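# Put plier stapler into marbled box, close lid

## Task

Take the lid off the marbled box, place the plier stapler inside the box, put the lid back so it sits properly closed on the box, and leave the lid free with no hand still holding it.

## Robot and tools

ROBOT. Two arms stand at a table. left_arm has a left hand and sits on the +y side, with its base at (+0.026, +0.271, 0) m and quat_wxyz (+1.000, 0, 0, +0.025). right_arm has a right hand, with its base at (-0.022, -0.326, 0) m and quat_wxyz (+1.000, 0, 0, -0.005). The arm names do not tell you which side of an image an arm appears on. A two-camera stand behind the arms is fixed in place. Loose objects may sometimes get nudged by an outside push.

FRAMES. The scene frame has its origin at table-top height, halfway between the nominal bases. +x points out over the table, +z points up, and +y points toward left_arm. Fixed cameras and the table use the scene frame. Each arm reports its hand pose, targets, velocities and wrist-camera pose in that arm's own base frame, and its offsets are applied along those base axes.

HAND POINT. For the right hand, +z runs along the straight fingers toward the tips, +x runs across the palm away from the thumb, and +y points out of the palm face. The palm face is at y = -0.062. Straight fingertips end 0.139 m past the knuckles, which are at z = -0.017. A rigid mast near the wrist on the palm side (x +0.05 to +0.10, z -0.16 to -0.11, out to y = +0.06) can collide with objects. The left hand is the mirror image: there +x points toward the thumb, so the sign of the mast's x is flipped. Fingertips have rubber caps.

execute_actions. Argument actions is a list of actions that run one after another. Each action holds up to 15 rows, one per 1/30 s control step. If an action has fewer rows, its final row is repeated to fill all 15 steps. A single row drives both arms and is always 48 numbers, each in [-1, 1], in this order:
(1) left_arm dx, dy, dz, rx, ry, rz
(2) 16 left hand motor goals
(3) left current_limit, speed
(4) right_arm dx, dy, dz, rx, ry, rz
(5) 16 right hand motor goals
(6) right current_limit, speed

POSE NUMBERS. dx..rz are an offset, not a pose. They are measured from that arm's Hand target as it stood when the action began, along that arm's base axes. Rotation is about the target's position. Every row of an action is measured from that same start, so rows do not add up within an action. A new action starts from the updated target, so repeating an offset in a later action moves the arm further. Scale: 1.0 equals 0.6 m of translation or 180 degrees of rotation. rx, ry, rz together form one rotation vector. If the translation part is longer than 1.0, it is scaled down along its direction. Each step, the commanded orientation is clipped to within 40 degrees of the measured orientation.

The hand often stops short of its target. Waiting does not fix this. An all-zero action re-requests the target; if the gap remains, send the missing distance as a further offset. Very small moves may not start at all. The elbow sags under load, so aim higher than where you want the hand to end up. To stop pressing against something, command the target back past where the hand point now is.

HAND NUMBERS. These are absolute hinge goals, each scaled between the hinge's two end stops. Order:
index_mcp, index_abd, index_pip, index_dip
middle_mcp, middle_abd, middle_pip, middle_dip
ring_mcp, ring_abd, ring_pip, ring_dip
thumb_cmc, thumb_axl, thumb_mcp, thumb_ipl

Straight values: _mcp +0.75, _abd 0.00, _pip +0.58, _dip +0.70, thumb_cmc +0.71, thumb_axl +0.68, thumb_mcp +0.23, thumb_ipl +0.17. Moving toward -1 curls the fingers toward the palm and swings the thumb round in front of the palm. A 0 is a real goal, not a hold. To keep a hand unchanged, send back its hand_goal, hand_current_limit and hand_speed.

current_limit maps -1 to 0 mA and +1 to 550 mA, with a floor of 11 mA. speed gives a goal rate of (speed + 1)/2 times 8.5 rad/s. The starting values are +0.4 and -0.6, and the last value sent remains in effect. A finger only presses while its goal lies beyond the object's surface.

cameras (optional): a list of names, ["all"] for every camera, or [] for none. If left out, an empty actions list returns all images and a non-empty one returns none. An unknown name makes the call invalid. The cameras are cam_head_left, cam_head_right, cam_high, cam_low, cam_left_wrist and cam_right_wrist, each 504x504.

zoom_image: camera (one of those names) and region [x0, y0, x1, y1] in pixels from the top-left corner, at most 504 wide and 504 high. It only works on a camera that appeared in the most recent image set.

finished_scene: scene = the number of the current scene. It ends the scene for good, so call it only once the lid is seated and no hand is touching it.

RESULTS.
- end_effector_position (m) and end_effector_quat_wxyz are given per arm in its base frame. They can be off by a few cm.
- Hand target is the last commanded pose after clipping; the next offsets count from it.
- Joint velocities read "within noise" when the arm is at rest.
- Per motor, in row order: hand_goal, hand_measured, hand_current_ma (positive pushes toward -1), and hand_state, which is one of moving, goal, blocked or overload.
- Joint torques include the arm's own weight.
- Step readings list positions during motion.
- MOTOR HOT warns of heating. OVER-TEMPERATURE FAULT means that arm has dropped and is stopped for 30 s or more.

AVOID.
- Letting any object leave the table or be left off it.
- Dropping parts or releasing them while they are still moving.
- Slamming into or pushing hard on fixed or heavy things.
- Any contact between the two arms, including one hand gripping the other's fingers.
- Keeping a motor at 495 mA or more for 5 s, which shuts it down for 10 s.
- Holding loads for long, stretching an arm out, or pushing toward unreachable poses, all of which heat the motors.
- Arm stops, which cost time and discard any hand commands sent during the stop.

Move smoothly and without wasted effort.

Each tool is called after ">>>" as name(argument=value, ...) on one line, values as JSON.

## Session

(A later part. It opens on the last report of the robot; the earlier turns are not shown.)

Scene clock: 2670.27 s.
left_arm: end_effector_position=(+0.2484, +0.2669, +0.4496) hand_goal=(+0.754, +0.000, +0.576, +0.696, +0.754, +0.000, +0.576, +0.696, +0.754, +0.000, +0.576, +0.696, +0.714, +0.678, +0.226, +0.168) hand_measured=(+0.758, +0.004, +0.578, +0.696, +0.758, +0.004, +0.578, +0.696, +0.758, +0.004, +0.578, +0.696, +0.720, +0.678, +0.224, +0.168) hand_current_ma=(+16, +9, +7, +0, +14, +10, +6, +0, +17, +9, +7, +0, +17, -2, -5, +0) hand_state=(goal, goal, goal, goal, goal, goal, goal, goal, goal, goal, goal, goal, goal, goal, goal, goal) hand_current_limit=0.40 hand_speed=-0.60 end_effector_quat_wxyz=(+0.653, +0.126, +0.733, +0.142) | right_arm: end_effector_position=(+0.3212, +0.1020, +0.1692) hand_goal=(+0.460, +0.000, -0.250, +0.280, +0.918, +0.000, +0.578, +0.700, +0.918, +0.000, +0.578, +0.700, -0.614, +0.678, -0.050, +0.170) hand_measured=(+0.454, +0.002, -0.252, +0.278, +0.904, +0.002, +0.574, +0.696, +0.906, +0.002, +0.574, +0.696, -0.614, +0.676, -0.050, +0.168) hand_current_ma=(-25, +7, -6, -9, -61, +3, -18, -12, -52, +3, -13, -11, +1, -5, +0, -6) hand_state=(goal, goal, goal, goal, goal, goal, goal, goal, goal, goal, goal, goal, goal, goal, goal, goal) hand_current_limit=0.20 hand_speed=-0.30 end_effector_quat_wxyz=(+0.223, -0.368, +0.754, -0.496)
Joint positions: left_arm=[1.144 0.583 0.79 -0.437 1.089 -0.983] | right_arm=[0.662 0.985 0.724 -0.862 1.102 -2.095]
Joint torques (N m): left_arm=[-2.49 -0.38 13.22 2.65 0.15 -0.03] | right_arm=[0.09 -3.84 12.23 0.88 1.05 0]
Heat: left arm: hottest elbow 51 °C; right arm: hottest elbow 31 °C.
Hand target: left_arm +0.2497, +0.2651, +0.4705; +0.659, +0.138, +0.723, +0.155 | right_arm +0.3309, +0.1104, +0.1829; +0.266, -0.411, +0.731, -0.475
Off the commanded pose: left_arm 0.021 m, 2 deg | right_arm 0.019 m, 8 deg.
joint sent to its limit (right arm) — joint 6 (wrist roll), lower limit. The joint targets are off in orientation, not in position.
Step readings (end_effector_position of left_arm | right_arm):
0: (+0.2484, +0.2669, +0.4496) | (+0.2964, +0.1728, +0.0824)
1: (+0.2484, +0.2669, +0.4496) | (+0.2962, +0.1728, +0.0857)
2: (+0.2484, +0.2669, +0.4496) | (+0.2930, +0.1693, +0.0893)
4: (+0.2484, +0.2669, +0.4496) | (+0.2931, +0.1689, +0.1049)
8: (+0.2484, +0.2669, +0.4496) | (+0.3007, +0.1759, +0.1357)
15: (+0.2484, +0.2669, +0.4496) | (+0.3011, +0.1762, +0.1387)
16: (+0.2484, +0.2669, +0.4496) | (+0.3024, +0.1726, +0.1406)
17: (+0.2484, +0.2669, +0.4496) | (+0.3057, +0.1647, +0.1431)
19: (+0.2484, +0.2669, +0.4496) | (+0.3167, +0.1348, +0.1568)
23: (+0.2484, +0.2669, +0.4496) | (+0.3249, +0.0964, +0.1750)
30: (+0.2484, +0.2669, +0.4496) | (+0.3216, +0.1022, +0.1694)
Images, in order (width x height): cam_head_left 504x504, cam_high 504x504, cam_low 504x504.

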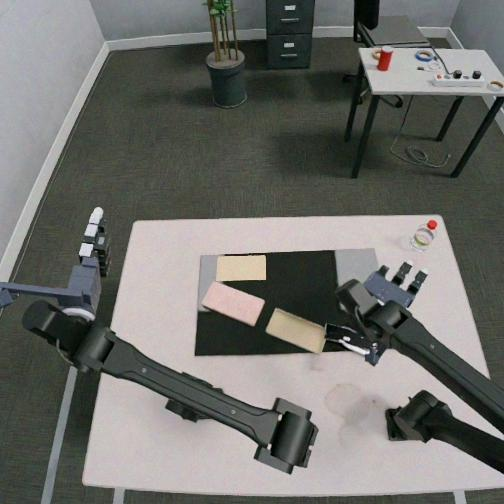

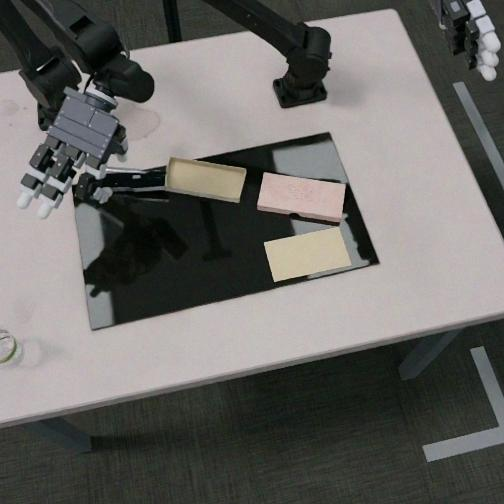

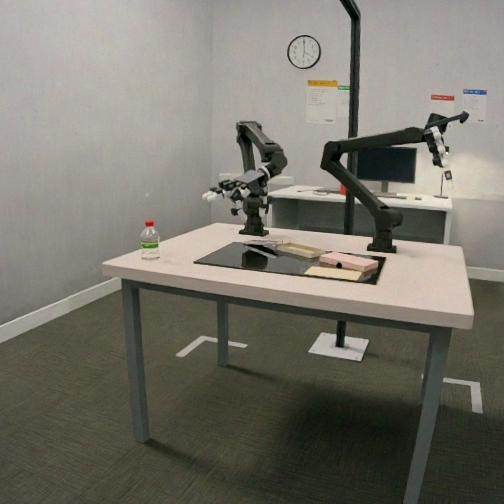

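>>> execute_actions(actions=[[[0,0,0,0,0,0,0.754,0,0.576,0.696,0.754,0,0.576,0.696,0.754,0,0.576,0.696,0.714,0.678,0.226,0.168,0.4,-0.6,-0.058,0.112,-0.105,0,0,0,0.46,0,-0.25,0.28,0.918,0,0.578,0.7,0.918,0,0.578,0.7,-0.615,0.678,-0.04,0.17,0.2,-0.3]],[[0,0,0,0,0,0,0.754,0,0.576,0.696,0.754,0,0.576,0.696,0.754,0,0.576,0.696,0.714,0.678,0.226,0.168,0.4,-0.6,0,0,-0.05,0,0,0,0.46,0,-0.25,0.28,0.918,0,0.578,0.7,0.918,0,0.578,0.7,-0.615,0.678,-0.04,0.17,0.2,-0.3]]], cameras=["cam_high","cam_right_wrist"])

>>> zoom_image(camera="cam_right_wrist", region=[254, 0, 504, 250])

>>> zoom_image(camera="cam_high", region=[100, 130, 220, 230])

Scene clock: 2713.97 s.
left_arm: end_effector_position=(+0.2484, +0.2669, +0.4496) hand_goal=(+0.754, +0.000, +0.576, +0.696, +0.754, +0.000, +0.576, +0.696, +0.754, +0.000, +0.576, +0.696, +0.714, +0.678, +0.226, +0.168) hand_measured=(+0.758, +0.004, +0.578, +0.696, +0.758, +0.004, +0.578, +0.696, +0.758, +0.004, +0.578, +0.696, +0.720, +0.678, +0.224, +0.168) hand_current_ma=(+16, +9, +7, +0, +14, +10, +6, +0, +17, +9, +7, +0, +17, -2, -5, +0) hand_state=(goal, goal, goal, goal, goal, goal, goal, goal, goal, goal, goal, goal, goal, goal, goal, goal) hand_current_limit=0.40 hand_speed=-0.60 end_effector_quat_wxyz=(+0.653, +0.126, +0.733, +0.142) | right_arm: end_effector_position=(+0.2923, +0.1745, +0.0884) hand_goal=(+0.460, +0.000, -0.250, +0.280, +0.918, +0.000, +0.578, +0.700, +0.918, +0.000, +0.578, +0.700, -0.614, +0.678, -0.040, +0.170) hand_measured=(+0.454, +0.002, -0.250, +0.278, +0.908, +0.000, +0.574, +0.696, +0.910, +0.000, +0.576, +0.698, -0.614, +0.676, -0.040, +0.168) hand_current_ma=(-23, +5, -1, -9, -43, +0, -14, -12, -36, +0, -11, -11, -1, -5, -4, -6) hand_state=(goal, goal, goal, goal, goal, goal, goal, goal, goal, goal, goal, goal, goal, goal, goal, goal) hand_current_limit=0.20 hand_speed=-0.30 end_effector_quat_wxyz=(+0.259, -0.419, +0.727, -0.478)
Joint positions: left_arm=[1.144 0.583 0.79 -0.437 1.089 -0.983] | right_arm=[0.9 1.172 0.63 -0.77 1.134 -1.882]
Joint torques (N m): left_arm=[-2.96 -1.03 13.26 2.55 0.21 0.04] | right_arm=[-0.79 -5.01 8.21 0.94 1.17 0.14]
Heat: left arm: hottest elbow 51 °C; right arm: hottest elbow 33 °C.
Hand target: left_arm +0.2497, +0.2651, +0.4705; +0.659, +0.138, +0.723, +0.155 | right_arm +0.2961, +0.1775, +0.0898; +0.266, -0.411, +0.731, -0.475
Off the commanded pose: left_arm 0.021 m, 2 deg | right_arm 0.005 m, 1 deg.
Step readings (end_effector_position of left_arm | right_arm):
0: (+0.2484, +0.2669, +0.4496) | (+0.3212, +0.1019, +0.1691)
1: (+0.2484, +0.2669, +0.4496) | (+0.3191, +0.1059, +0.1647)
2: (+0.2484, +0.2669, +0.4496) | (+0.3173, +0.1136, +0.1618)
4: (+0.2484, +0.2669, +0.4496) | (+0.3005, +0.1450, +0.1438)
8: (+0.2484, +0.2669, +0.4496) | (+0.2843, +0.1780, +0.1144)
15: (+0.2484, +0.2669, +0.4496) | (+0.2912, +0.1735, +0.1107)
16: (+0.2484, +0.2669, +0.4496) | (+0.2915, +0.1735, +0.1089)
17: (+0.2484, +0.2669, +0.4496) | (+0.2934, +0.1754, +0.1074)
19: (+0.2484, +0.2669, +0.4496) | (+0.2938, +0.1759, +0.0999)
23: (+0.2484, +0.2669, +0.4496) | (+0.2917, +0.1738, +0.0888)
30: (+0.2484, +0.2669, +0.4496) | (+0.2923, +0.1744, +0.0884)
camera_calibration:
cam_right_wrist: T_world_to_cam=[[0.196335, 0.787544, -0.584147, -0.109666], [-0.163328, 0.613685, 0.772473, -0.177873], [0.966838, -0.0562556, 0.249116, -0.17111], [0, 0, 0, 1]] pos_world=[0.157915, 0.185899, 0.115968]
Images, in order (width x height): cam_high 504x504, cam_right_wrist 504x504.

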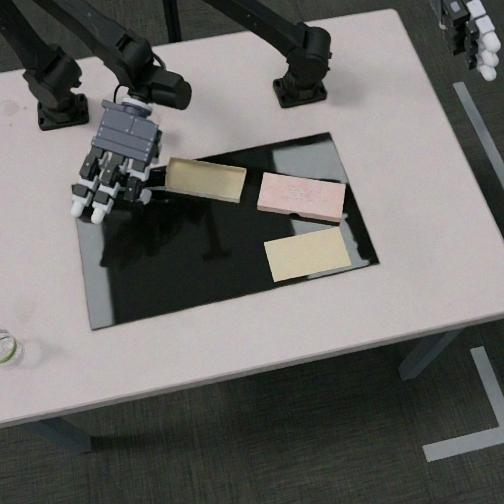

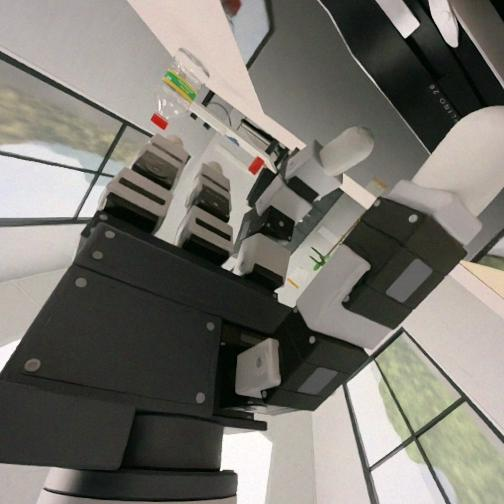

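Scaled by 2.016.

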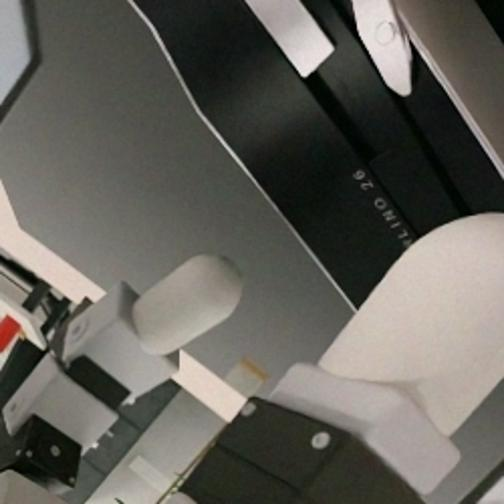

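Scaled by 4.200.

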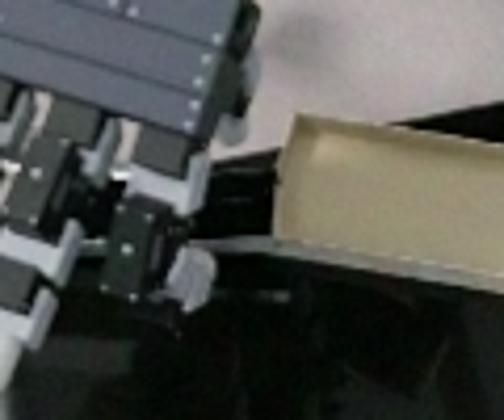

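>>> execute_actions(actions=[[[0,0,0,0,0,0,0.754,0,0.576,0.696,0.754,0,0.576,0.696,0.754,0,0.576,0.696,0.714,0.678,0.226,0.168,0.4,-0.6,0,0,-0.03,0,0,0,0.46,0,-0.25,0.28,0.918,0,0.578,0.7,0.918,0,0.578,0.7,-0.615,0.678,-0.04,0.17,0.2,-0.3]],[[0,0,0,0,0,0,0.754,0,0.576,0.696,0.754,0,0.576,0.696,0.754,0,0.576,0.696,0.714,0.678,0.226,0.168,0.4,-0.6,0,0,-0.024,0,0,0,0.43,0,-0.28,0.26,0.918,0,0.578,0.7,0.918,0,0.578,0.7,-0.615,0.678,-0.06,0.17,0.2,-0.3]]], cameras=["cam_right_wrist","cam_low"])

>>> zoom_image(camera="cam_right_wrist", region=[254, 0, 504, 250])

>>> zoom_image(camera="cam_low", region=[230, 225, 310, 275])

Scene clock: 2727.20 s.
left_arm: end_effector_position=(+0.2484, +0.2669, +0.4496) hand_goal=(+0.754, +0.000, +0.576, +0.696, +0.754, +0.000, +0.576, +0.696, +0.754, +0.000, +0.576, +0.696, +0.714, +0.678, +0.226, +0.168) hand_measured=(+0.758, +0.004, +0.578, +0.696, +0.758, +0.004, +0.578, +0.696, +0.758, +0.004, +0.578, +0.696, +0.720, +0.678, +0.224, +0.168) hand_current_ma=(+16, +9, +7, +0, +14, +10, +6, +0, +17, +9, +7, +0, +17, -2, -5, +0) hand_state=(goal, goal, goal, goal, goal, goal, goal, goal, goal, goal, goal, goal, goal, goal, goal, goal) hand_current_limit=0.40 hand_speed=-0.60 end_effector_quat_wxyz=(+0.653, +0.126, +0.733, +0.142) | right_arm: end_effector_position=(+0.2932, +0.1756, +0.0580) hand_goal=(+0.430, +0.000, -0.280, +0.260, +0.918, +0.000, +0.578, +0.700, +0.918, +0.000, +0.578, +0.700, -0.614, +0.678, -0.060, +0.170) hand_measured=(+0.428, +0.002, -0.276, +0.264, +0.908, +0.000, +0.574, +0.696, +0.910, +0.000, +0.576, +0.698, -0.616, +0.676, -0.056, +0.172) hand_current_ma=(-10, +5, +16, +12, -43, +0, -14, -12, -36, +0, -11, -11, -9, -5, +23, +8) hand_state=(goal, goal, goal, goal, goal, goal, goal, goal, goal, goal, goal, goal, goal, goal, goal, goal) hand_current_limit=0.20 hand_speed=-0.30 end_effector_quat_wxyz=(+0.262, -0.416, +0.728, -0.477)
Joint positions: left_arm=[1.144 0.583 0.79 -0.437 1.089 -0.983] | right_arm=[0.9 1.235 0.582 -0.654 1.134 -1.877]
Joint torques (N m): left_arm=[-2.67 -0.03 13.39 2.47 0.22 -0.02] | right_arm=[-0.56 -5.01 7.45 1.05 1.16 0.09]
Heat: left arm: hottest elbow 51 °C; right arm: hottest elbow 32 °C.
Hand target: left_arm +0.2497, +0.2651, +0.4705; +0.659, +0.138, +0.723, +0.155 | right_arm +0.2961, +0.1775, +0.0574; +0.266, -0.411, +0.731, -0.475
Off the commanded pose: left_arm 0.021 m, 2 deg | right_arm 0.004 m, 1 deg.
Step readings (end_effector_position of left_arm | right_arm):
0: (+0.2484, +0.2669, +0.4496) | (+0.2923, +0.1745, +0.0884)
1: (+0.2484, +0.2669, +0.4496) | (+0.2926, +0.1747, +0.0872)
2: (+0.2484, +0.2669, +0.4496) | (+0.2940, +0.1763, +0.0859)
4: (+0.2484, +0.2669, +0.4496) | (+0.2943, +0.1767, +0.0801)
8: (+0.2484, +0.2669, +0.4496) | (+0.2926, +0.1746, +0.0719)
15: (+0.2484, +0.2669, +0.4496) | (+0.2931, +0.1752, +0.0717)
16: (+0.2484, +0.2669, +0.4496) | (+0.2933, +0.1755, +0.0708)
17: (+0.2484, +0.2669, +0.4496) | (+0.2944, +0.1768, +0.0697)
19: (+0.2484, +0.2669, +0.4496) | (+0.2946, +0.1773, +0.0652)
23: (+0.2484, +0.2669, +0.4496) | (+0.2931, +0.1755, +0.0584)
30: (+0.2484, +0.2669, +0.4496) | (+0.2932, +0.1756, +0.0580)
camera_calibration:
cam_right_wrist: T_world_to_cam=[[0.200574, 0.791159, -0.577787, -0.130681], [-0.165954, 0.608687, 0.775861, -0.153559], [0.96552, -0.0597319, 0.253383, -0.163627], [0, 0, 0, 1]] pos_world=[0.158713, 0.187085, 0.085095]
Images, in order (width x height): cam_low 504x504, cam_right_wrist 504x504.

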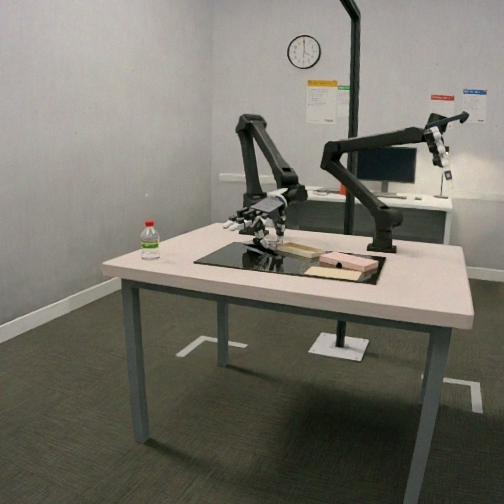

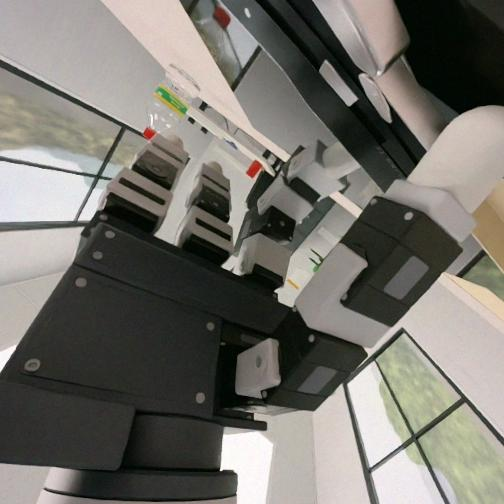

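Scaled by 2.016.

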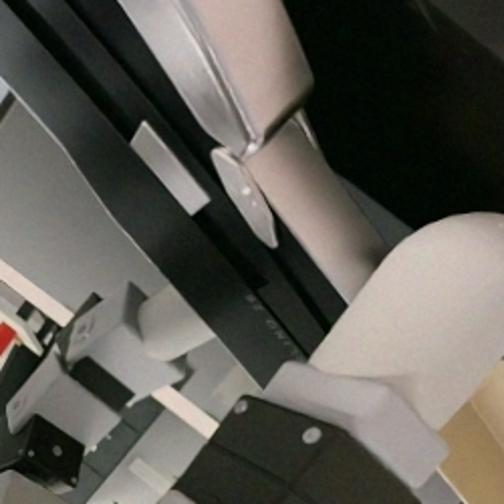

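Scaled by 6.300.

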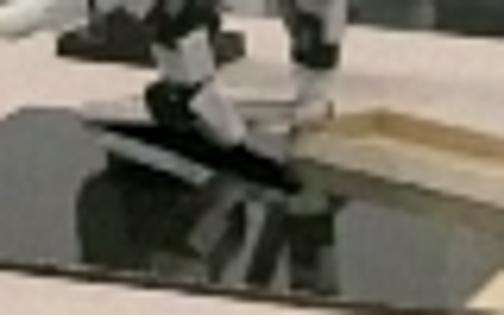

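>>> execute_actions(actions=[[[0,0,0,0,0,0,0.754,0,0.576,0.696,0.754,0,0.576,0.696,0.754,0,0.576,0.696,0.714,0.678,0.226,0.168,0.4,-0.6,0,0,0,0,0,0,0.36,0,-0.31,0.24,0.918,0,0.578,0.7,0.918,0,0.578,0.7,-0.615,0.678,-0.17,0.17,0.1,-0.7]],[[0,0,0,0,0,0,0.754,0,0.576,0.696,0.754,0,0.576,0.696,0.754,0,0.576,0.696,0.714,0.678,0.226,0.168,0.4,-0.6,0,0,0,0,0,0,0.3,0,-0.32,0.23,0.918,0,0.578,0.7,0.918,0,0.578,0.7,-0.615,0.678,-0.22,0.17,0.3,-0.7]]], cameras=["cam_right_wrist"])

>>> zoom_image(camera="cam_right_wrist", region=[254, 0, 504, 250])

Scene clock: 2739.03 s.
left_arm: end_effector_position=(+0.2484, +0.2669, +0.4496) hand_goal=(+0.754, +0.000, +0.576, +0.696, +0.754, +0.000, +0.576, +0.696, +0.754, +0.000, +0.576, +0.696, +0.714, +0.678, +0.226, +0.168) hand_measured=(+0.758, +0.004, +0.578, +0.696, +0.758, +0.004, +0.578, +0.696, +0.758, +0.004, +0.578, +0.696, +0.720, +0.678, +0.224, +0.168) hand_current_ma=(+16, +9, +7, +0, +14, +10, +6, +0, +17, +9, +7, +0, +17, -2, -5, +0) hand_state=(goal, goal, goal, goal, goal, goal, goal, goal, goal, goal, goal, goal, goal, goal, goal, goal) hand_current_limit=0.40 hand_speed=-0.60 end_effector_quat_wxyz=(+0.653, +0.126, +0.733, +0.142) | right_arm: end_effector_position=(+0.2931, +0.1757, +0.0580) hand_goal=(+0.300, +0.000, -0.320, +0.230, +0.918, +0.000, +0.578, +0.700, +0.918, +0.000, +0.578, +0.700, -0.614, +0.678, -0.220, +0.170) hand_measured=(+0.374, +0.002, -0.294, +0.246, +0.908, +0.000, +0.574, +0.696, +0.910, +0.000, +0.576, +0.698, -0.614, +0.676, -0.080, +0.184) hand_current_ma=(+358, +5, +111, +70, -43, +0, -14, -12, -36, +0, -11, -11, -3, -4, +358, +75) hand_state=(blocked, goal, blocked, goal, goal, goal, goal, goal, goal, goal, goal, goal, goal, goal, blocked, goal) hand_current_limit=0.30 hand_speed=-0.70 end_effector_quat_wxyz=(+0.262, -0.416, +0.729, -0.477)
Joint positions: left_arm=[1.144 0.583 0.79 -0.437 1.089 -0.983] | right_arm=[0.9 1.235 0.582 -0.654 1.134 -1.877]
Joint torques (N m): left_arm=[-2.78 -0.73 13.23 2.63 0.15 -0.01] | right_arm=[-0.73 -4.95 7.36 1.05 1.19 0.11]
Heat: left arm: hottest elbow 51 °C; right arm: hottest elbow 32 °C.
Hand target: left_arm +0.2497, +0.2651, +0.4705; +0.659, +0.138, +0.723, +0.155 | right_arm +0.2961, +0.1775, +0.0574; +0.266, -0.411, +0.731, -0.475
Off the commanded pose: left_arm 0.021 m, 2 deg | right_arm 0.004 m, 1 deg.
Step readings (end_effector_position of left_arm | right_arm):
0: (+0.2484, +0.2669, +0.4496) | (+0.2932, +0.1756, +0.0580)
1: (+0.2484, +0.2669, +0.4496) | (+0.2932, +0.1756, +0.0580)
2: (+0.2484, +0.2669, +0.4496) | (+0.2931, +0.1756, +0.0580)
4: (+0.2484, +0.2669, +0.4496) | (+0.2931, +0.1757, +0.0580)
8: (+0.2484, +0.2669, +0.4496) | (+0.2931, +0.1757, +0.0580)
15: (+0.2484, +0.2669, +0.4496) | (+0.2931, +0.1757, +0.0580)
16: (+0.2484, +0.2669, +0.4496) | (+0.2931, +0.1757, +0.0580)
17: (+0.2484, +0.2669, +0.4496) | (+0.2931, +0.1757, +0.0580)
19: (+0.2484, +0.2669, +0.4496) | (+0.2931, +0.1757, +0.0580)
23: (+0.2484, +0.2669, +0.4496) | (+0.2931, +0.1757, +0.0580)
30: (+0.2484, +0.2669, +0.4496) | (+0.2931, +0.1757, +0.0580)
camera_calibration:
cam_right_wrist: T_world_to_cam=[[0.200212, 0.791614, -0.577289, -0.130809], [-0.165789, 0.608095, 0.77636, -0.153594], [0.965624, -0.0597289, 0.252989, -0.163508], [0, 0, 0, 1]] pos_world=[0.158613, 0.187184, 0.0850955]
Images, in order (width x height): cam_right_wrist 504x504.

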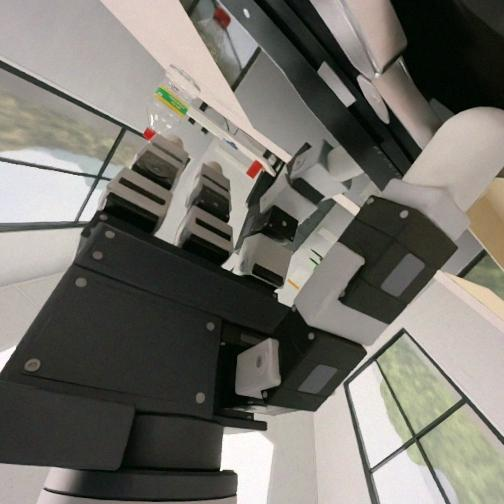

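Scaled by 2.016.

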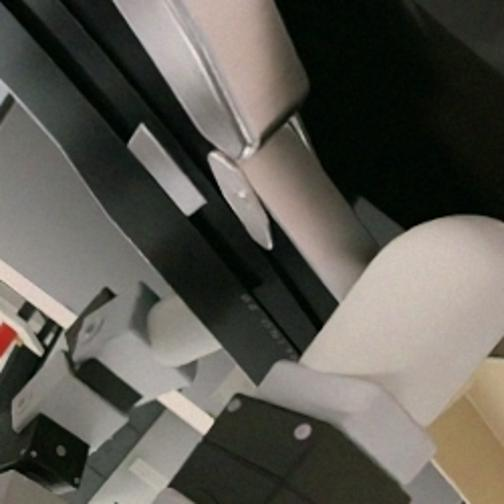

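>>> execute_actions(actions=[[[0,0,0,0,0,0,0.754,0,0.576,0.696,0.754,0,0.576,0.696,0.754,0,0.576,0.696,0.714,0.678,0.226,0.168,0.4,-0.6,0,0,0,0,0,0,0.16,0,-0.38,0.16,0.918,0,0.578,0.7,0.918,0,0.578,0.7,-0.615,0.678,-0.36,0.11,0.75,-0.7]],[[0,0,0,0,0,0,0.754,0,0.576,0.696,0.754,0,0.576,0.696,0.754,0,0.576,0.696,0.714,0.678,0.226,0.168,0.4,-0.6,0.01,0.007,0.03,0,0,0,0.16,0,-0.38,0.16,0.918,0,0.578,0.7,0.918,0,0.578,0.7,-0.615,0.678,-0.36,0.11,0.75,-0.7]]], cameras=["cam_right_wrist","cam_low"])

>>> zoom_image(camera="cam_right_wrist", region=[254, 0, 504, 250])

>>> zoom_image(camera="cam_low", region=[230, 225, 310, 275])

Scene clock: 2753.67 s.
left_arm: end_effector_position=(+0.2484, +0.2669, +0.4496) hand_goal=(+0.754, +0.000, +0.576, +0.696, +0.754, +0.000, +0.576, +0.696, +0.754, +0.000, +0.576, +0.696, +0.714, +0.678, +0.226, +0.168) hand_measured=(+0.758, +0.004, +0.578, +0.696, +0.758, +0.004, +0.578, +0.696, +0.758, +0.004, +0.578, +0.696, +0.720, +0.678, +0.224, +0.168) hand_current_ma=(+16, +9, +7, +0, +14, +10, +6, +0, +17, +9, +7, +0, +17, -2, -5, +0) hand_state=(goal, goal, goal, goal, goal, goal, goal, goal, goal, goal, goal, goal, goal, goal, goal, goal) hand_current_limit=0.40 hand_speed=-0.60 end_effector_quat_wxyz=(+0.653, +0.126, +0.733, +0.142) | right_arm: end_effector_position=(+0.2905, +0.1717, +0.0572) hand_goal=(+0.160, +0.000, -0.380, +0.160, +0.918, +0.000, +0.578, +0.700, +0.918, +0.000, +0.578, +0.700, -0.614, +0.678, -0.360, +0.110) hand_measured=(+0.372, +0.006, -0.294, +0.222, +0.908, +0.000, +0.574, +0.696, +0.910, +0.000, +0.576, +0.698, -0.622, +0.678, -0.080, +0.174) hand_current_ma=(+481, +18, +396, +277, -43, +0, -14, -12, -36, +0, -11, -11, -31, -2, +481, +395) hand_state=(blocked, goal, blocked, blocked, goal, goal, goal, goal, goal, goal, goal, goal, goal, goal, blocked, blocked) hand_current_limit=0.75 hand_speed=-0.70 end_effector_quat_wxyz=(+0.253, -0.422, +0.727, -0.479)
Joint positions: left_arm=[1.144 0.583 0.79 -0.437 1.089 -0.983] | right_arm=[0.898 1.233 0.582 -0.674 1.131 -1.883]
Joint torques (N m): left_arm=[-3.43 -0.67 13.03 2.45 0.17 0] | right_arm=[-1.08 -6.18 10.84 -0.09 1.23 -0.01]
Heat: left arm: hottest elbow 51 °C; right arm: hottest elbow 32 °C.
Hand target: left_arm +0.2497, +0.2651, +0.4705; +0.659, +0.138, +0.723, +0.155 | right_arm +0.3021, +0.1817, +0.0755; +0.266, -0.411, +0.731, -0.475
Off the commanded pose: left_arm 0.021 m, 2 deg | right_arm 0.024 m, 2 deg.
Step readings (end_effector_position of left_arm | right_arm):
0: (+0.2484, +0.2669, +0.4496) | (+0.2931, +0.1757, +0.0580)
1: (+0.2484, +0.2669, +0.4496) | (+0.2931, +0.1757, +0.0580)
2: (+0.2484, +0.2669, +0.4496) | (+0.2931, +0.1758, +0.0579)
4: (+0.2484, +0.2669, +0.4496) | (+0.2931, +0.1758, +0.0579)
8: (+0.2484, +0.2669, +0.4496) | (+0.2931, +0.1758, +0.0579)
15: (+0.2484, +0.2669, +0.4496) | (+0.2931, +0.1758, +0.0579)
16: (+0.2484, +0.2669, +0.4496) | (+0.2926, +0.1752, +0.0578)
17: (+0.2484, +0.2669, +0.4496) | (+0.2920, +0.1744, +0.0575)
19: (+0.2484, +0.2669, +0.4496) | (+0.2911, +0.1730, +0.0574)
23: (+0.2484, +0.2669, +0.4496) | (+0.2906, +0.1718, +0.0572)
30: (+0.2484, +0.2669, +0.4496) | (+0.2905, +0.1717, +0.0572)
camera_calibration:
cam_right_wrist: T_world_to_cam=[[0.191193, 0.782299, -0.592836, -0.122351], [-0.154061, 0.620409, 0.768998, -0.156052], [0.969387, -0.0556941, 0.239139, -0.162043], [0, 0, 0, 1]] pos_world=[0.156433, 0.183506, 0.0862205]
Images, in order (width x height): cam_low 504x504, cam_right_wrist 504x504.

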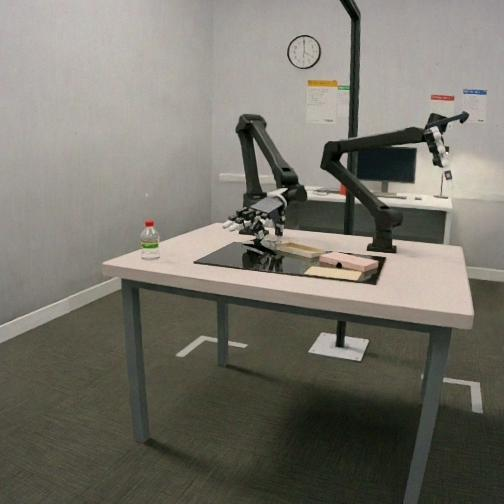

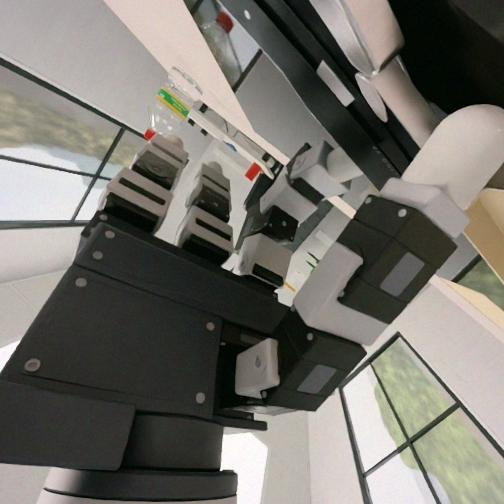

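Scaled by 2.016.

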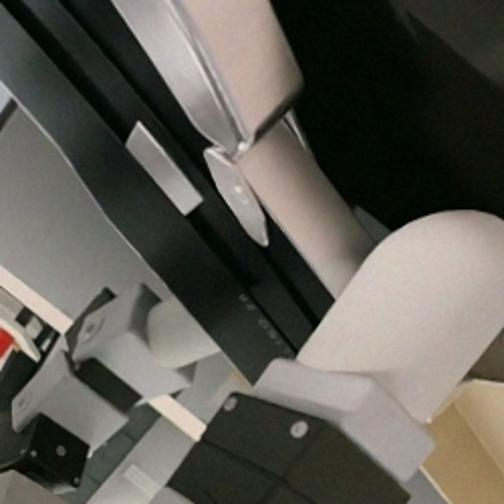

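Scaled by 6.300.

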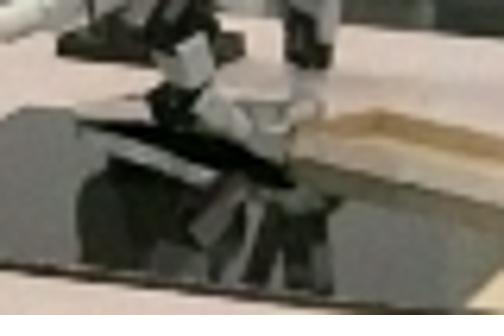

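>>> execute_actions(actions=[[[0,0,0,0,0,0,0.754,0,0.576,0.696,0.754,0,0.576,0.696,0.754,0,0.576,0.696,0.714,0.678,0.226,0.168,0.4,-0.6,0.01,0.012,0.03,0,0,0,0.16,0,-0.38,0.16,0.918,0,0.578,0.7,0.918,0,0.578,0.7,-0.615,0.678,-0.36,0.11,0.75,-0.7]],[[0,0,0,0,0,0,0.754,0,0.576,0.696,0.754,0,0.576,0.696,0.754,0,0.576,0.696,0.714,0.678,0.226,0.168,0.4,-0.6,0.005,0.005,0.03,0,0,0,0.16,0,-0.38,0.16,0.918,0,0.578,0.7,0.918,0,0.578,0.7,-0.615,0.678,-0.36,0.11,0.75,-0.7]]], cameras=["cam_right_wrist","cam_low","cam_high"])

>>> zoom_image(camera="cam_right_wrist", region=[254, 0, 504, 250])

>>> zoom_image(camera="cam_low", region=[230, 225, 310, 275])

>>> zoom_image(camera="cam_high", region=[60, 120, 260, 240])

Scene clock: 2769.87 s.
left_arm: end_effector_position=(+0.2484, +0.2669, +0.4496) hand_goal=(+0.754, +0.000, +0.576, +0.696, +0.754, +0.000, +0.576, +0.696, +0.754, +0.000, +0.576, +0.696, +0.714, +0.678, +0.226, +0.168) hand_measured=(+0.758, +0.004, +0.578, +0.696, +0.758, +0.004, +0.578, +0.696, +0.758, +0.004, +0.578, +0.696, +0.720, +0.678, +0.224, +0.168) hand_current_ma=(+16, +9, +7, +0, +14, +10, +6, +0, +17, +9, +7, +0, +17, -2, -5, +0) hand_state=(goal, goal, goal, goal, goal, goal, goal, goal, goal, goal, goal, goal, goal, goal, goal, goal) hand_current_limit=0.40 hand_speed=-0.60 end_effector_quat_wxyz=(+0.653, +0.126, +0.733, +0.142) | right_arm: end_effector_position=(+0.2984, +0.1806, +0.0905) hand_goal=(+0.160, +0.000, -0.380, +0.160, +0.918, +0.000, +0.578, +0.700, +0.918, +0.000, +0.578, +0.700, -0.614, +0.678, -0.360, +0.110) hand_measured=(+0.372, +0.008, -0.294, +0.214, +0.908, +0.000, +0.574, +0.696, +0.908, +0.000, +0.576, +0.698, -0.628, +0.676, -0.080, +0.174) hand_current_ma=(+481, +28, +396, +241, -44, +0, -14, -12, -39, +0, -11, -11, -62, -12, +481, +394) hand_state=(blocked, goal, blocked, blocked, goal, goal, goal, goal, goal, goal, goal, goal, goal, goal, blocked, blocked) hand_current_limit=0.75 hand_speed=-0.70 end_effector_quat_wxyz=(+0.249, -0.426, +0.726, -0.480)
Joint positions: left_arm=[1.144 0.583 0.79 -0.437 1.089 -0.983] | right_arm=[0.894 1.204 0.666 -0.786 1.128 -1.895]
Joint torques (N m): left_arm=[-1.96 -0.56 13.44 2.59 0.17 -0.03] | right_arm=[-0.85 -6.12 11.9 -0.05 1.36 0.07]
Heat: left arm: hottest elbow 51 °C; right arm: hottest elbow 33 °C.
Hand target: left_arm +0.2497, +0.2651, +0.4705; +0.659, +0.138, +0.723, +0.155 | right_arm +0.3111, +0.1919, +0.1115; +0.266, -0.411, +0.731, -0.475
Off the commanded pose: left_arm 0.021 m, 2 deg | right_arm 0.027 m, 3 deg.
Step readings (end_effector_position of left_arm | right_arm):
0: (+0.2484, +0.2669, +0.4496) | (+0.2905, +0.1716, +0.0572)
1: (+0.2484, +0.2669, +0.4496) | (+0.2907, +0.1722, +0.0587)
2: (+0.2484, +0.2669, +0.4496) | (+0.2900, +0.1716, +0.0599)
4: (+0.2484, +0.2669, +0.4496) | (+0.2914, +0.1728, +0.0649)
8: (+0.2484, +0.2669, +0.4496) | (+0.2956, +0.1776, +0.0732)
15: (+0.2484, +0.2669, +0.4496) | (+0.2958, +0.1778, +0.0740)
16: (+0.2484, +0.2669, +0.4496) | (+0.2957, +0.1779, +0.0753)
17: (+0.2484, +0.2669, +0.4496) | (+0.2949, +0.1771, +0.0765)
19: (+0.2484, +0.2669, +0.4496) | (+0.2954, +0.1773, +0.0817)
23: (+0.2484, +0.2669, +0.4496) | (+0.2981, +0.1803, +0.0896)
30: (+0.2484, +0.2669, +0.4496) | (+0.2984, +0.1806, +0.0905)
camera_calibration:
cam_right_wrist: T_world_to_cam=[[0.184457, 0.778779, -0.599566, -0.107888], [-0.149417, 0.625163, 0.766059, -0.187946], [0.971417, -0.0517195, 0.231679, -0.177802], [0, 0, 0, 1]] pos_world=[0.164538, 0.192322, 0.120484]
Images, in order (width x height): cam_high 504x504, cam_low 504x504, cam_right_wrist 504x504.

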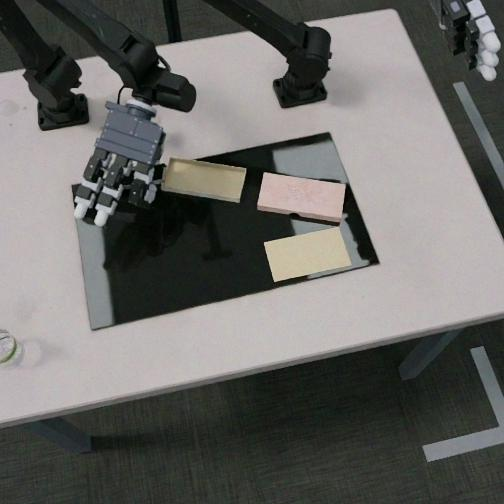

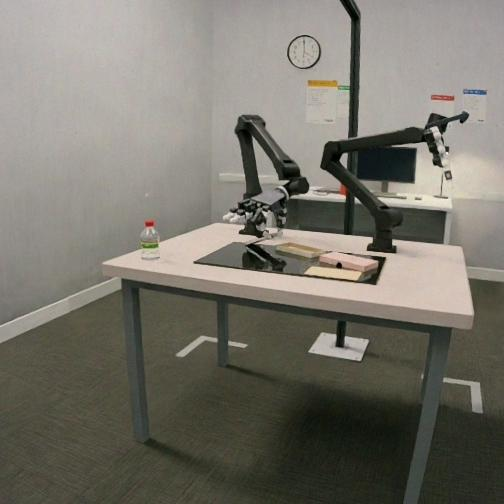

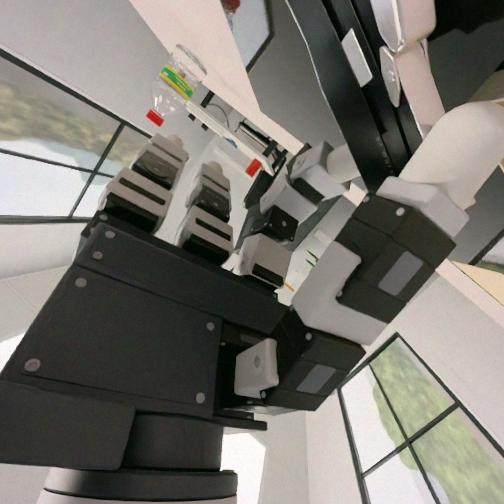

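Scaled by 2.016.

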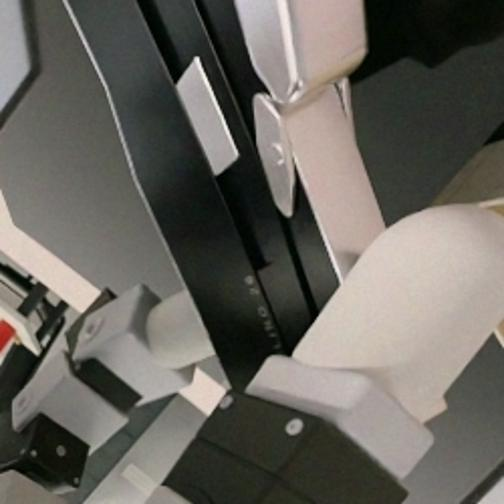

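Scaled by 6.300.

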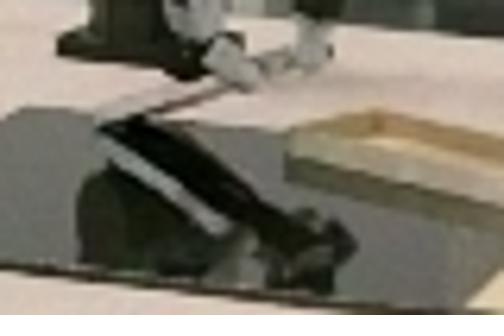

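Scaled by 2.520.

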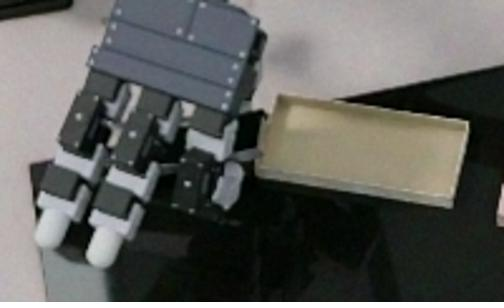

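>>> execute_actions(actions=[[[0,0,0,0,0,0,0.754,0,0.576,0.696,0.754,0,0.576,0.696,0.754,0,0.576,0.696,0.714,0.678,0.226,0.168,0.4,-0.6,-0.014,-0.035,0,0,0,0,0.16,0,-0.38,0.16,0.918,0,0.578,0.7,0.918,0,0.578,0.7,-0.615,0.678,-0.36,0.11,0.75,-0.7]],[[0,0,0,0,0,0,0.754,0,0.576,0.696,0.754,0,0.576,0.696,0.754,0,0.576,0.696,0.714,0.678,0.226,0.168,0.4,-0.6,-0.014,-0.03,0,0,0,0,0.16,0,-0.38,0.16,0.918,0,0.578,0.7,0.918,0,0.578,0.7,-0.615,0.678,-0.36,0.11,0.75,-0.7]]], cameras=["cam_right_wrist","cam_low","cam_high"])

>>> zoom_image(camera="cam_high", region=[60, 120, 260, 240])

Scene clock: 2828.13 s.
left_arm: end_effector_position=(+0.2484, +0.2669, +0.4496) hand_goal=(+0.754, +0.000, +0.576, +0.696, +0.754, +0.000, +0.576, +0.696, +0.754, +0.000, +0.576, +0.696, +0.714, +0.678, +0.226, +0.168) hand_measured=(+0.758, +0.004, +0.578, +0.696, +0.758, +0.004, +0.578, +0.696, +0.758, +0.004, +0.578, +0.696, +0.720, +0.678, +0.224, +0.168) hand_current_ma=(+16, +9, +7, +0, +14, +10, +6, +0, +17, +9, +7, +0, +17, -2, -5, +0) hand_state=(goal, goal, goal, goal, goal, goal, goal, goal, goal, goal, goal, goal, goal, goal, goal, goal) hand_current_limit=0.40 hand_speed=-0.60 end_effector_quat_wxyz=(+0.653, +0.126, +0.733, +0.142) | right_arm: end_effector_position=(+0.2894, +0.1498, +0.1053) hand_goal=(+0.160, +0.000, -0.380, +0.160, +0.918, +0.000, +0.578, +0.700, +0.918, +0.000, +0.578, +0.700, -0.614, +0.678, -0.360, +0.110) hand_measured=(+0.372, +0.010, -0.294, +0.212, +0.908, +0.000, +0.574, +0.696, +0.908, +0.000, +0.576, +0.698, -0.630, +0.674, -0.080, +0.172) hand_current_ma=(+481, +33, +396, +233, -44, +0, -14, -12, -39, +0, -11, -11, -69, -17, +481, +387) hand_state=(blocked, goal, blocked, blocked, goal, goal, goal, goal, goal, goal, goal, goal, goal, goal, blocked, blocked) hand_current_limit=0.75 hand_speed=-0.70 end_effector_quat_wxyz=(+0.256, -0.418, +0.729, -0.478)
Joint positions: left_arm=[1.144 0.583 0.79 -0.437 1.089 -0.983] | right_arm=[0.849 1.061 0.6 -0.764 1.117 -1.981]
Joint torques (N m): left_arm=[-2.9 0.03 13.24 2.48 0.16 -0.03] | right_arm=[-0.5 -4.66 9.13 1.1 1.14 0.01]
Heat: left arm: hottest elbow 51 °C; right arm: hottest elbow 36 °C.
Hand target: left_arm +0.2497, +0.2651, +0.4705; +0.659, +0.138, +0.723, +0.155 | right_arm +0.2943, +0.1530, +0.1116; +0.266, -0.411, +0.731, -0.475
Off the commanded pose: left_arm 0.021 m, 2 deg | right_arm 0.008 m, 1 deg.
Step readings (end_effector_position of left_arm | right_arm):
0: (+0.2484, +0.2669, +0.4496) | (+0.2984, +0.1806, +0.0905)
1: (+0.2484, +0.2669, +0.4496) | (+0.2983, +0.1795, +0.0912)
2: (+0.2484, +0.2669, +0.4496) | (+0.2980, +0.1786, +0.0921)
4: (+0.2484, +0.2669, +0.4496) | (+0.2978, +0.1736, +0.0981)
8: (+0.2484, +0.2669, +0.4496) | (+0.2990, +0.1691, +0.1075)
15: (+0.2484, +0.2669, +0.4496) | (+0.2987, +0.1685, +0.1076)
16: (+0.2484, +0.2669, +0.4496) | (+0.2977, +0.1670, +0.1065)
17: (+0.2484, +0.2669, +0.4496) | (+0.2971, +0.1661, +0.1061)
19: (+0.2484, +0.2669, +0.4496) | (+0.2931, +0.1590, +0.1055)
23: (+0.2484, +0.2669, +0.4496) | (+0.2897, +0.1503, +0.1053)
30: (+0.2484, +0.2669, +0.4496) | (+0.2894, +0.1498, +0.1053)
camera_calibration:
cam_right_wrist: T_world_to_cam=[[0.197923, 0.787227, -0.584038, -0.0801984], [-0.156858, 0.613583, 0.773893, -0.178278], [0.967586, -0.0615605, 0.244926, -0.172825], [0, 0, 0, 1]] pos_world=[0.155132, 0.161883, 0.133458]
Images, in order (width x height): cam_high 504x504, cam_low 504x504, cam_right_wrist 504x504.

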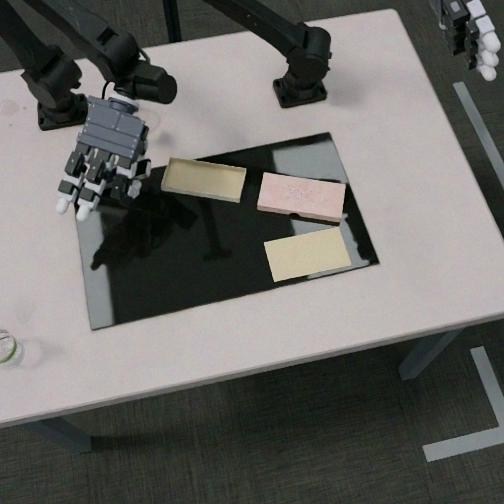

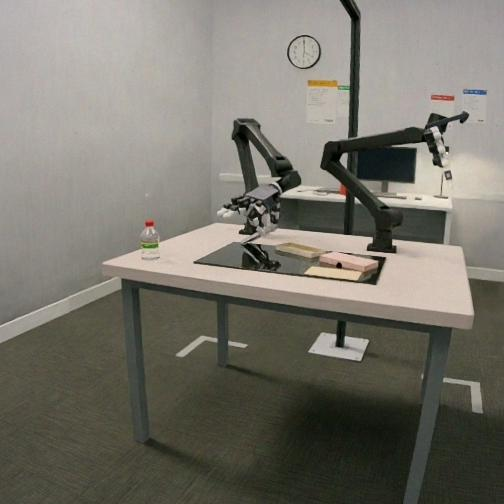

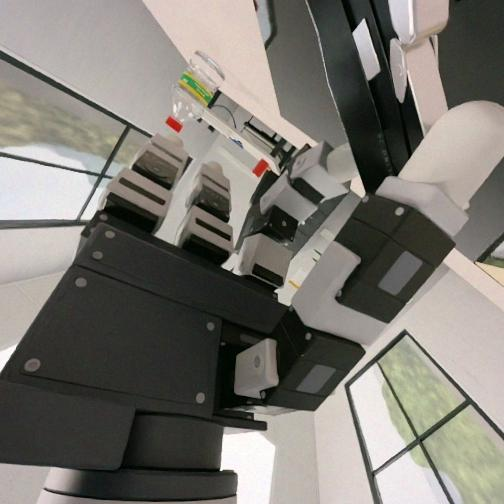

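Scaled by 2.520.

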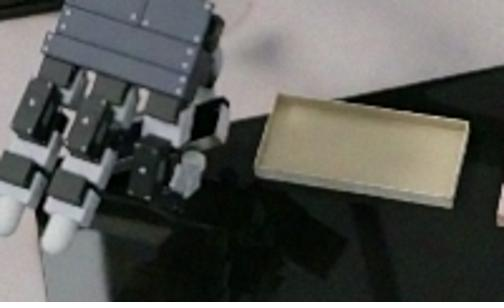

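>>> execute_actions(actions=[[[0,0,0,0,0,0,0.754,0,0.576,0.696,0.754,0,0.576,0.696,0.754,0,0.576,0.696,0.714,0.678,0.226,0.168,0.4,-0.6,-0.028,0.014,0,0,0,-0.012,0.16,0,-0.38,0.16,0.918,0,0.578,0.7,0.918,0,0.578,0.7,-0.615,0.678,-0.36,0.11,0.75,-0.7]]], cameras=["cam_right_wrist","cam_low","cam_high"])

>>> zoom_image(camera="cam_high", region=[60, 120, 260, 240])

>>> zoom_image(camera="cam_right_wrist", region=[254, 0, 504, 250])

Scene clock: 2847.93 s.
left_arm: end_effector_position=(+0.2484, +0.2669, +0.4496) hand_goal=(+0.754, +0.000, +0.576, +0.696, +0.754, +0.000, +0.576, +0.696, +0.754, +0.000, +0.576, +0.696, +0.714, +0.678, +0.226, +0.168) hand_measured=(+0.758, +0.004, +0.578, +0.696, +0.758, +0.004, +0.578, +0.696, +0.758, +0.004, +0.578, +0.696, +0.720, +0.678, +0.224, +0.168) hand_current_ma=(+16, +9, +7, +0, +14, +10, +6, +0, +17, +9, +7, +0, +17, -2, -5, +0) hand_state=(goal, goal, goal, goal, goal, goal, goal, goal, goal, goal, goal, goal, goal, goal, goal, goal) hand_current_limit=0.40 hand_speed=-0.60 end_effector_quat_wxyz=(+0.653, +0.126, +0.733, +0.142) | right_arm: end_effector_position=(+0.2661, +0.1463, +0.0945) hand_goal=(+0.160, +0.000, -0.380, +0.160, +0.918, +0.000, +0.578, +0.700, +0.918, +0.000, +0.578, +0.700, -0.614, +0.678, -0.360, +0.110) hand_measured=(+0.372, +0.012, -0.294, +0.208, +0.908, +0.000, +0.574, +0.696, +0.908, +0.000, +0.576, +0.698, -0.638, +0.670, -0.080, +0.170) hand_current_ma=(+481, +42, +396, +217, -45, +1, -14, -12, -40, +1, -11, -11, -103, -36, +481, +374) hand_state=(blocked, goal, blocked, blocked, goal, goal, goal, goal, goal, goal, goal, goal, blocked, goal, blocked, blocked) hand_current_limit=0.75 hand_speed=-0.70 end_effector_quat_wxyz=(+0.240, -0.410, +0.734, -0.485)
Joint positions: left_arm=[1.144 0.583 0.79 -0.437 1.089 -0.983] | right_arm=[0.915 1.092 0.602 -0.963 1.141 -1.751]
Joint torques (N m): left_arm=[-3.37 0.38 13.33 2.61 0.15 -0.05] | right_arm=[0.15 -3.6 12.16 -0.14 1.37 0.15]
Heat: left arm: hottest elbow 51 °C; right arm: hottest elbow 34 °C.
Hand target: left_arm +0.2497, +0.2651, +0.4705; +0.659, +0.138, +0.723, +0.155 | right_arm +0.2775, +0.1614, +0.1115; +0.257, -0.397, +0.739, -0.480
Off the commanded pose: left_arm 0.021 m, 2 deg | right_arm 0.025 m, 3 deg.
Step readings (end_effector_position of left_arm | right_arm):
0: (+0.2484, +0.2669, +0.4496) | (+0.2893, +0.1497, +0.1053)
1: (+0.2484, +0.2669, +0.4496) | (+0.2872, +0.1488, +0.1047)
2: (+0.2484, +0.2669, +0.4496) | (+0.2839, +0.1469, +0.1049)
4: (+0.2484, +0.2669, +0.4496) | (+0.2741, +0.1466, +0.1023)
8: (+0.2484, +0.2669, +0.4496) | (+0.2662, +0.1474, +0.0961)
15: (+0.2484, +0.2669, +0.4496) | (+0.2659, +0.1462, +0.0944)
camera_calibration:
cam_right_wrist: T_world_to_cam=[[0.21794, 0.770056, -0.599596, -0.0803716], [-0.125559, 0.631381, 0.76524, -0.181607], [0.967852, -0.091492, 0.23429, -0.14259], [0, 0, 0, 1]] pos_world=[0.13272, 0.163508, 0.12419]
Images, in order (width x height): cam_high 504x504, cam_low 504x504, cam_right_wrist 504x504.

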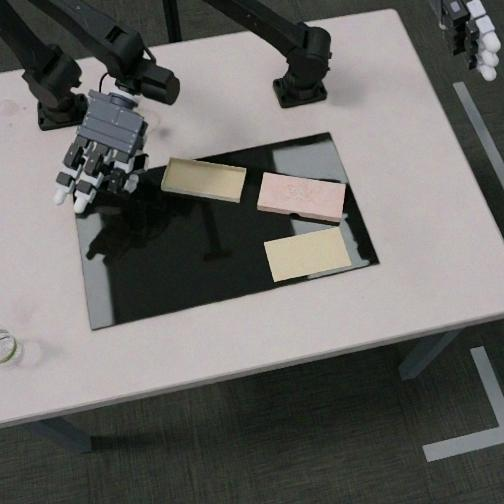

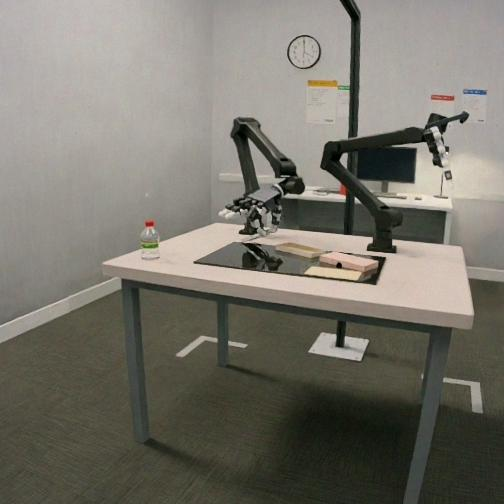

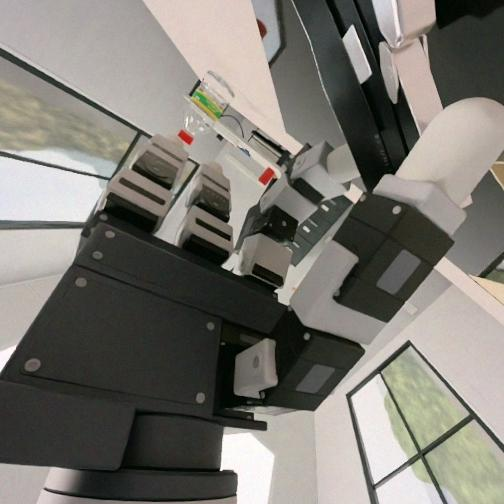

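Scaled by 2.520.

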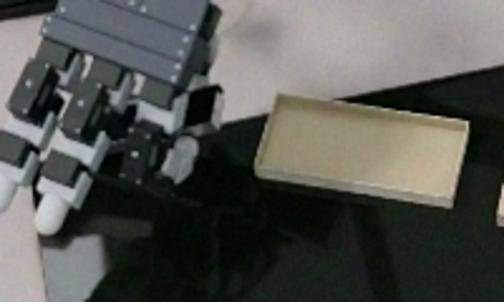

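Scaled by 2.016.

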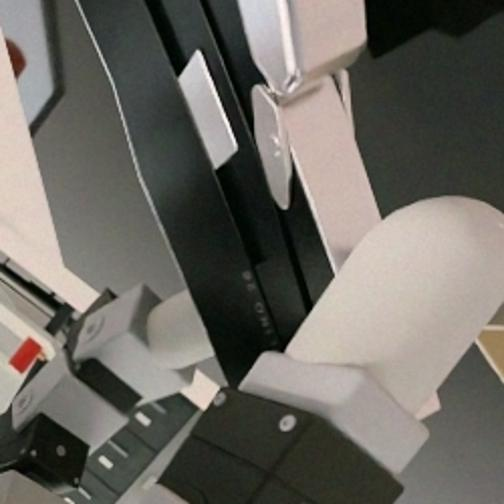

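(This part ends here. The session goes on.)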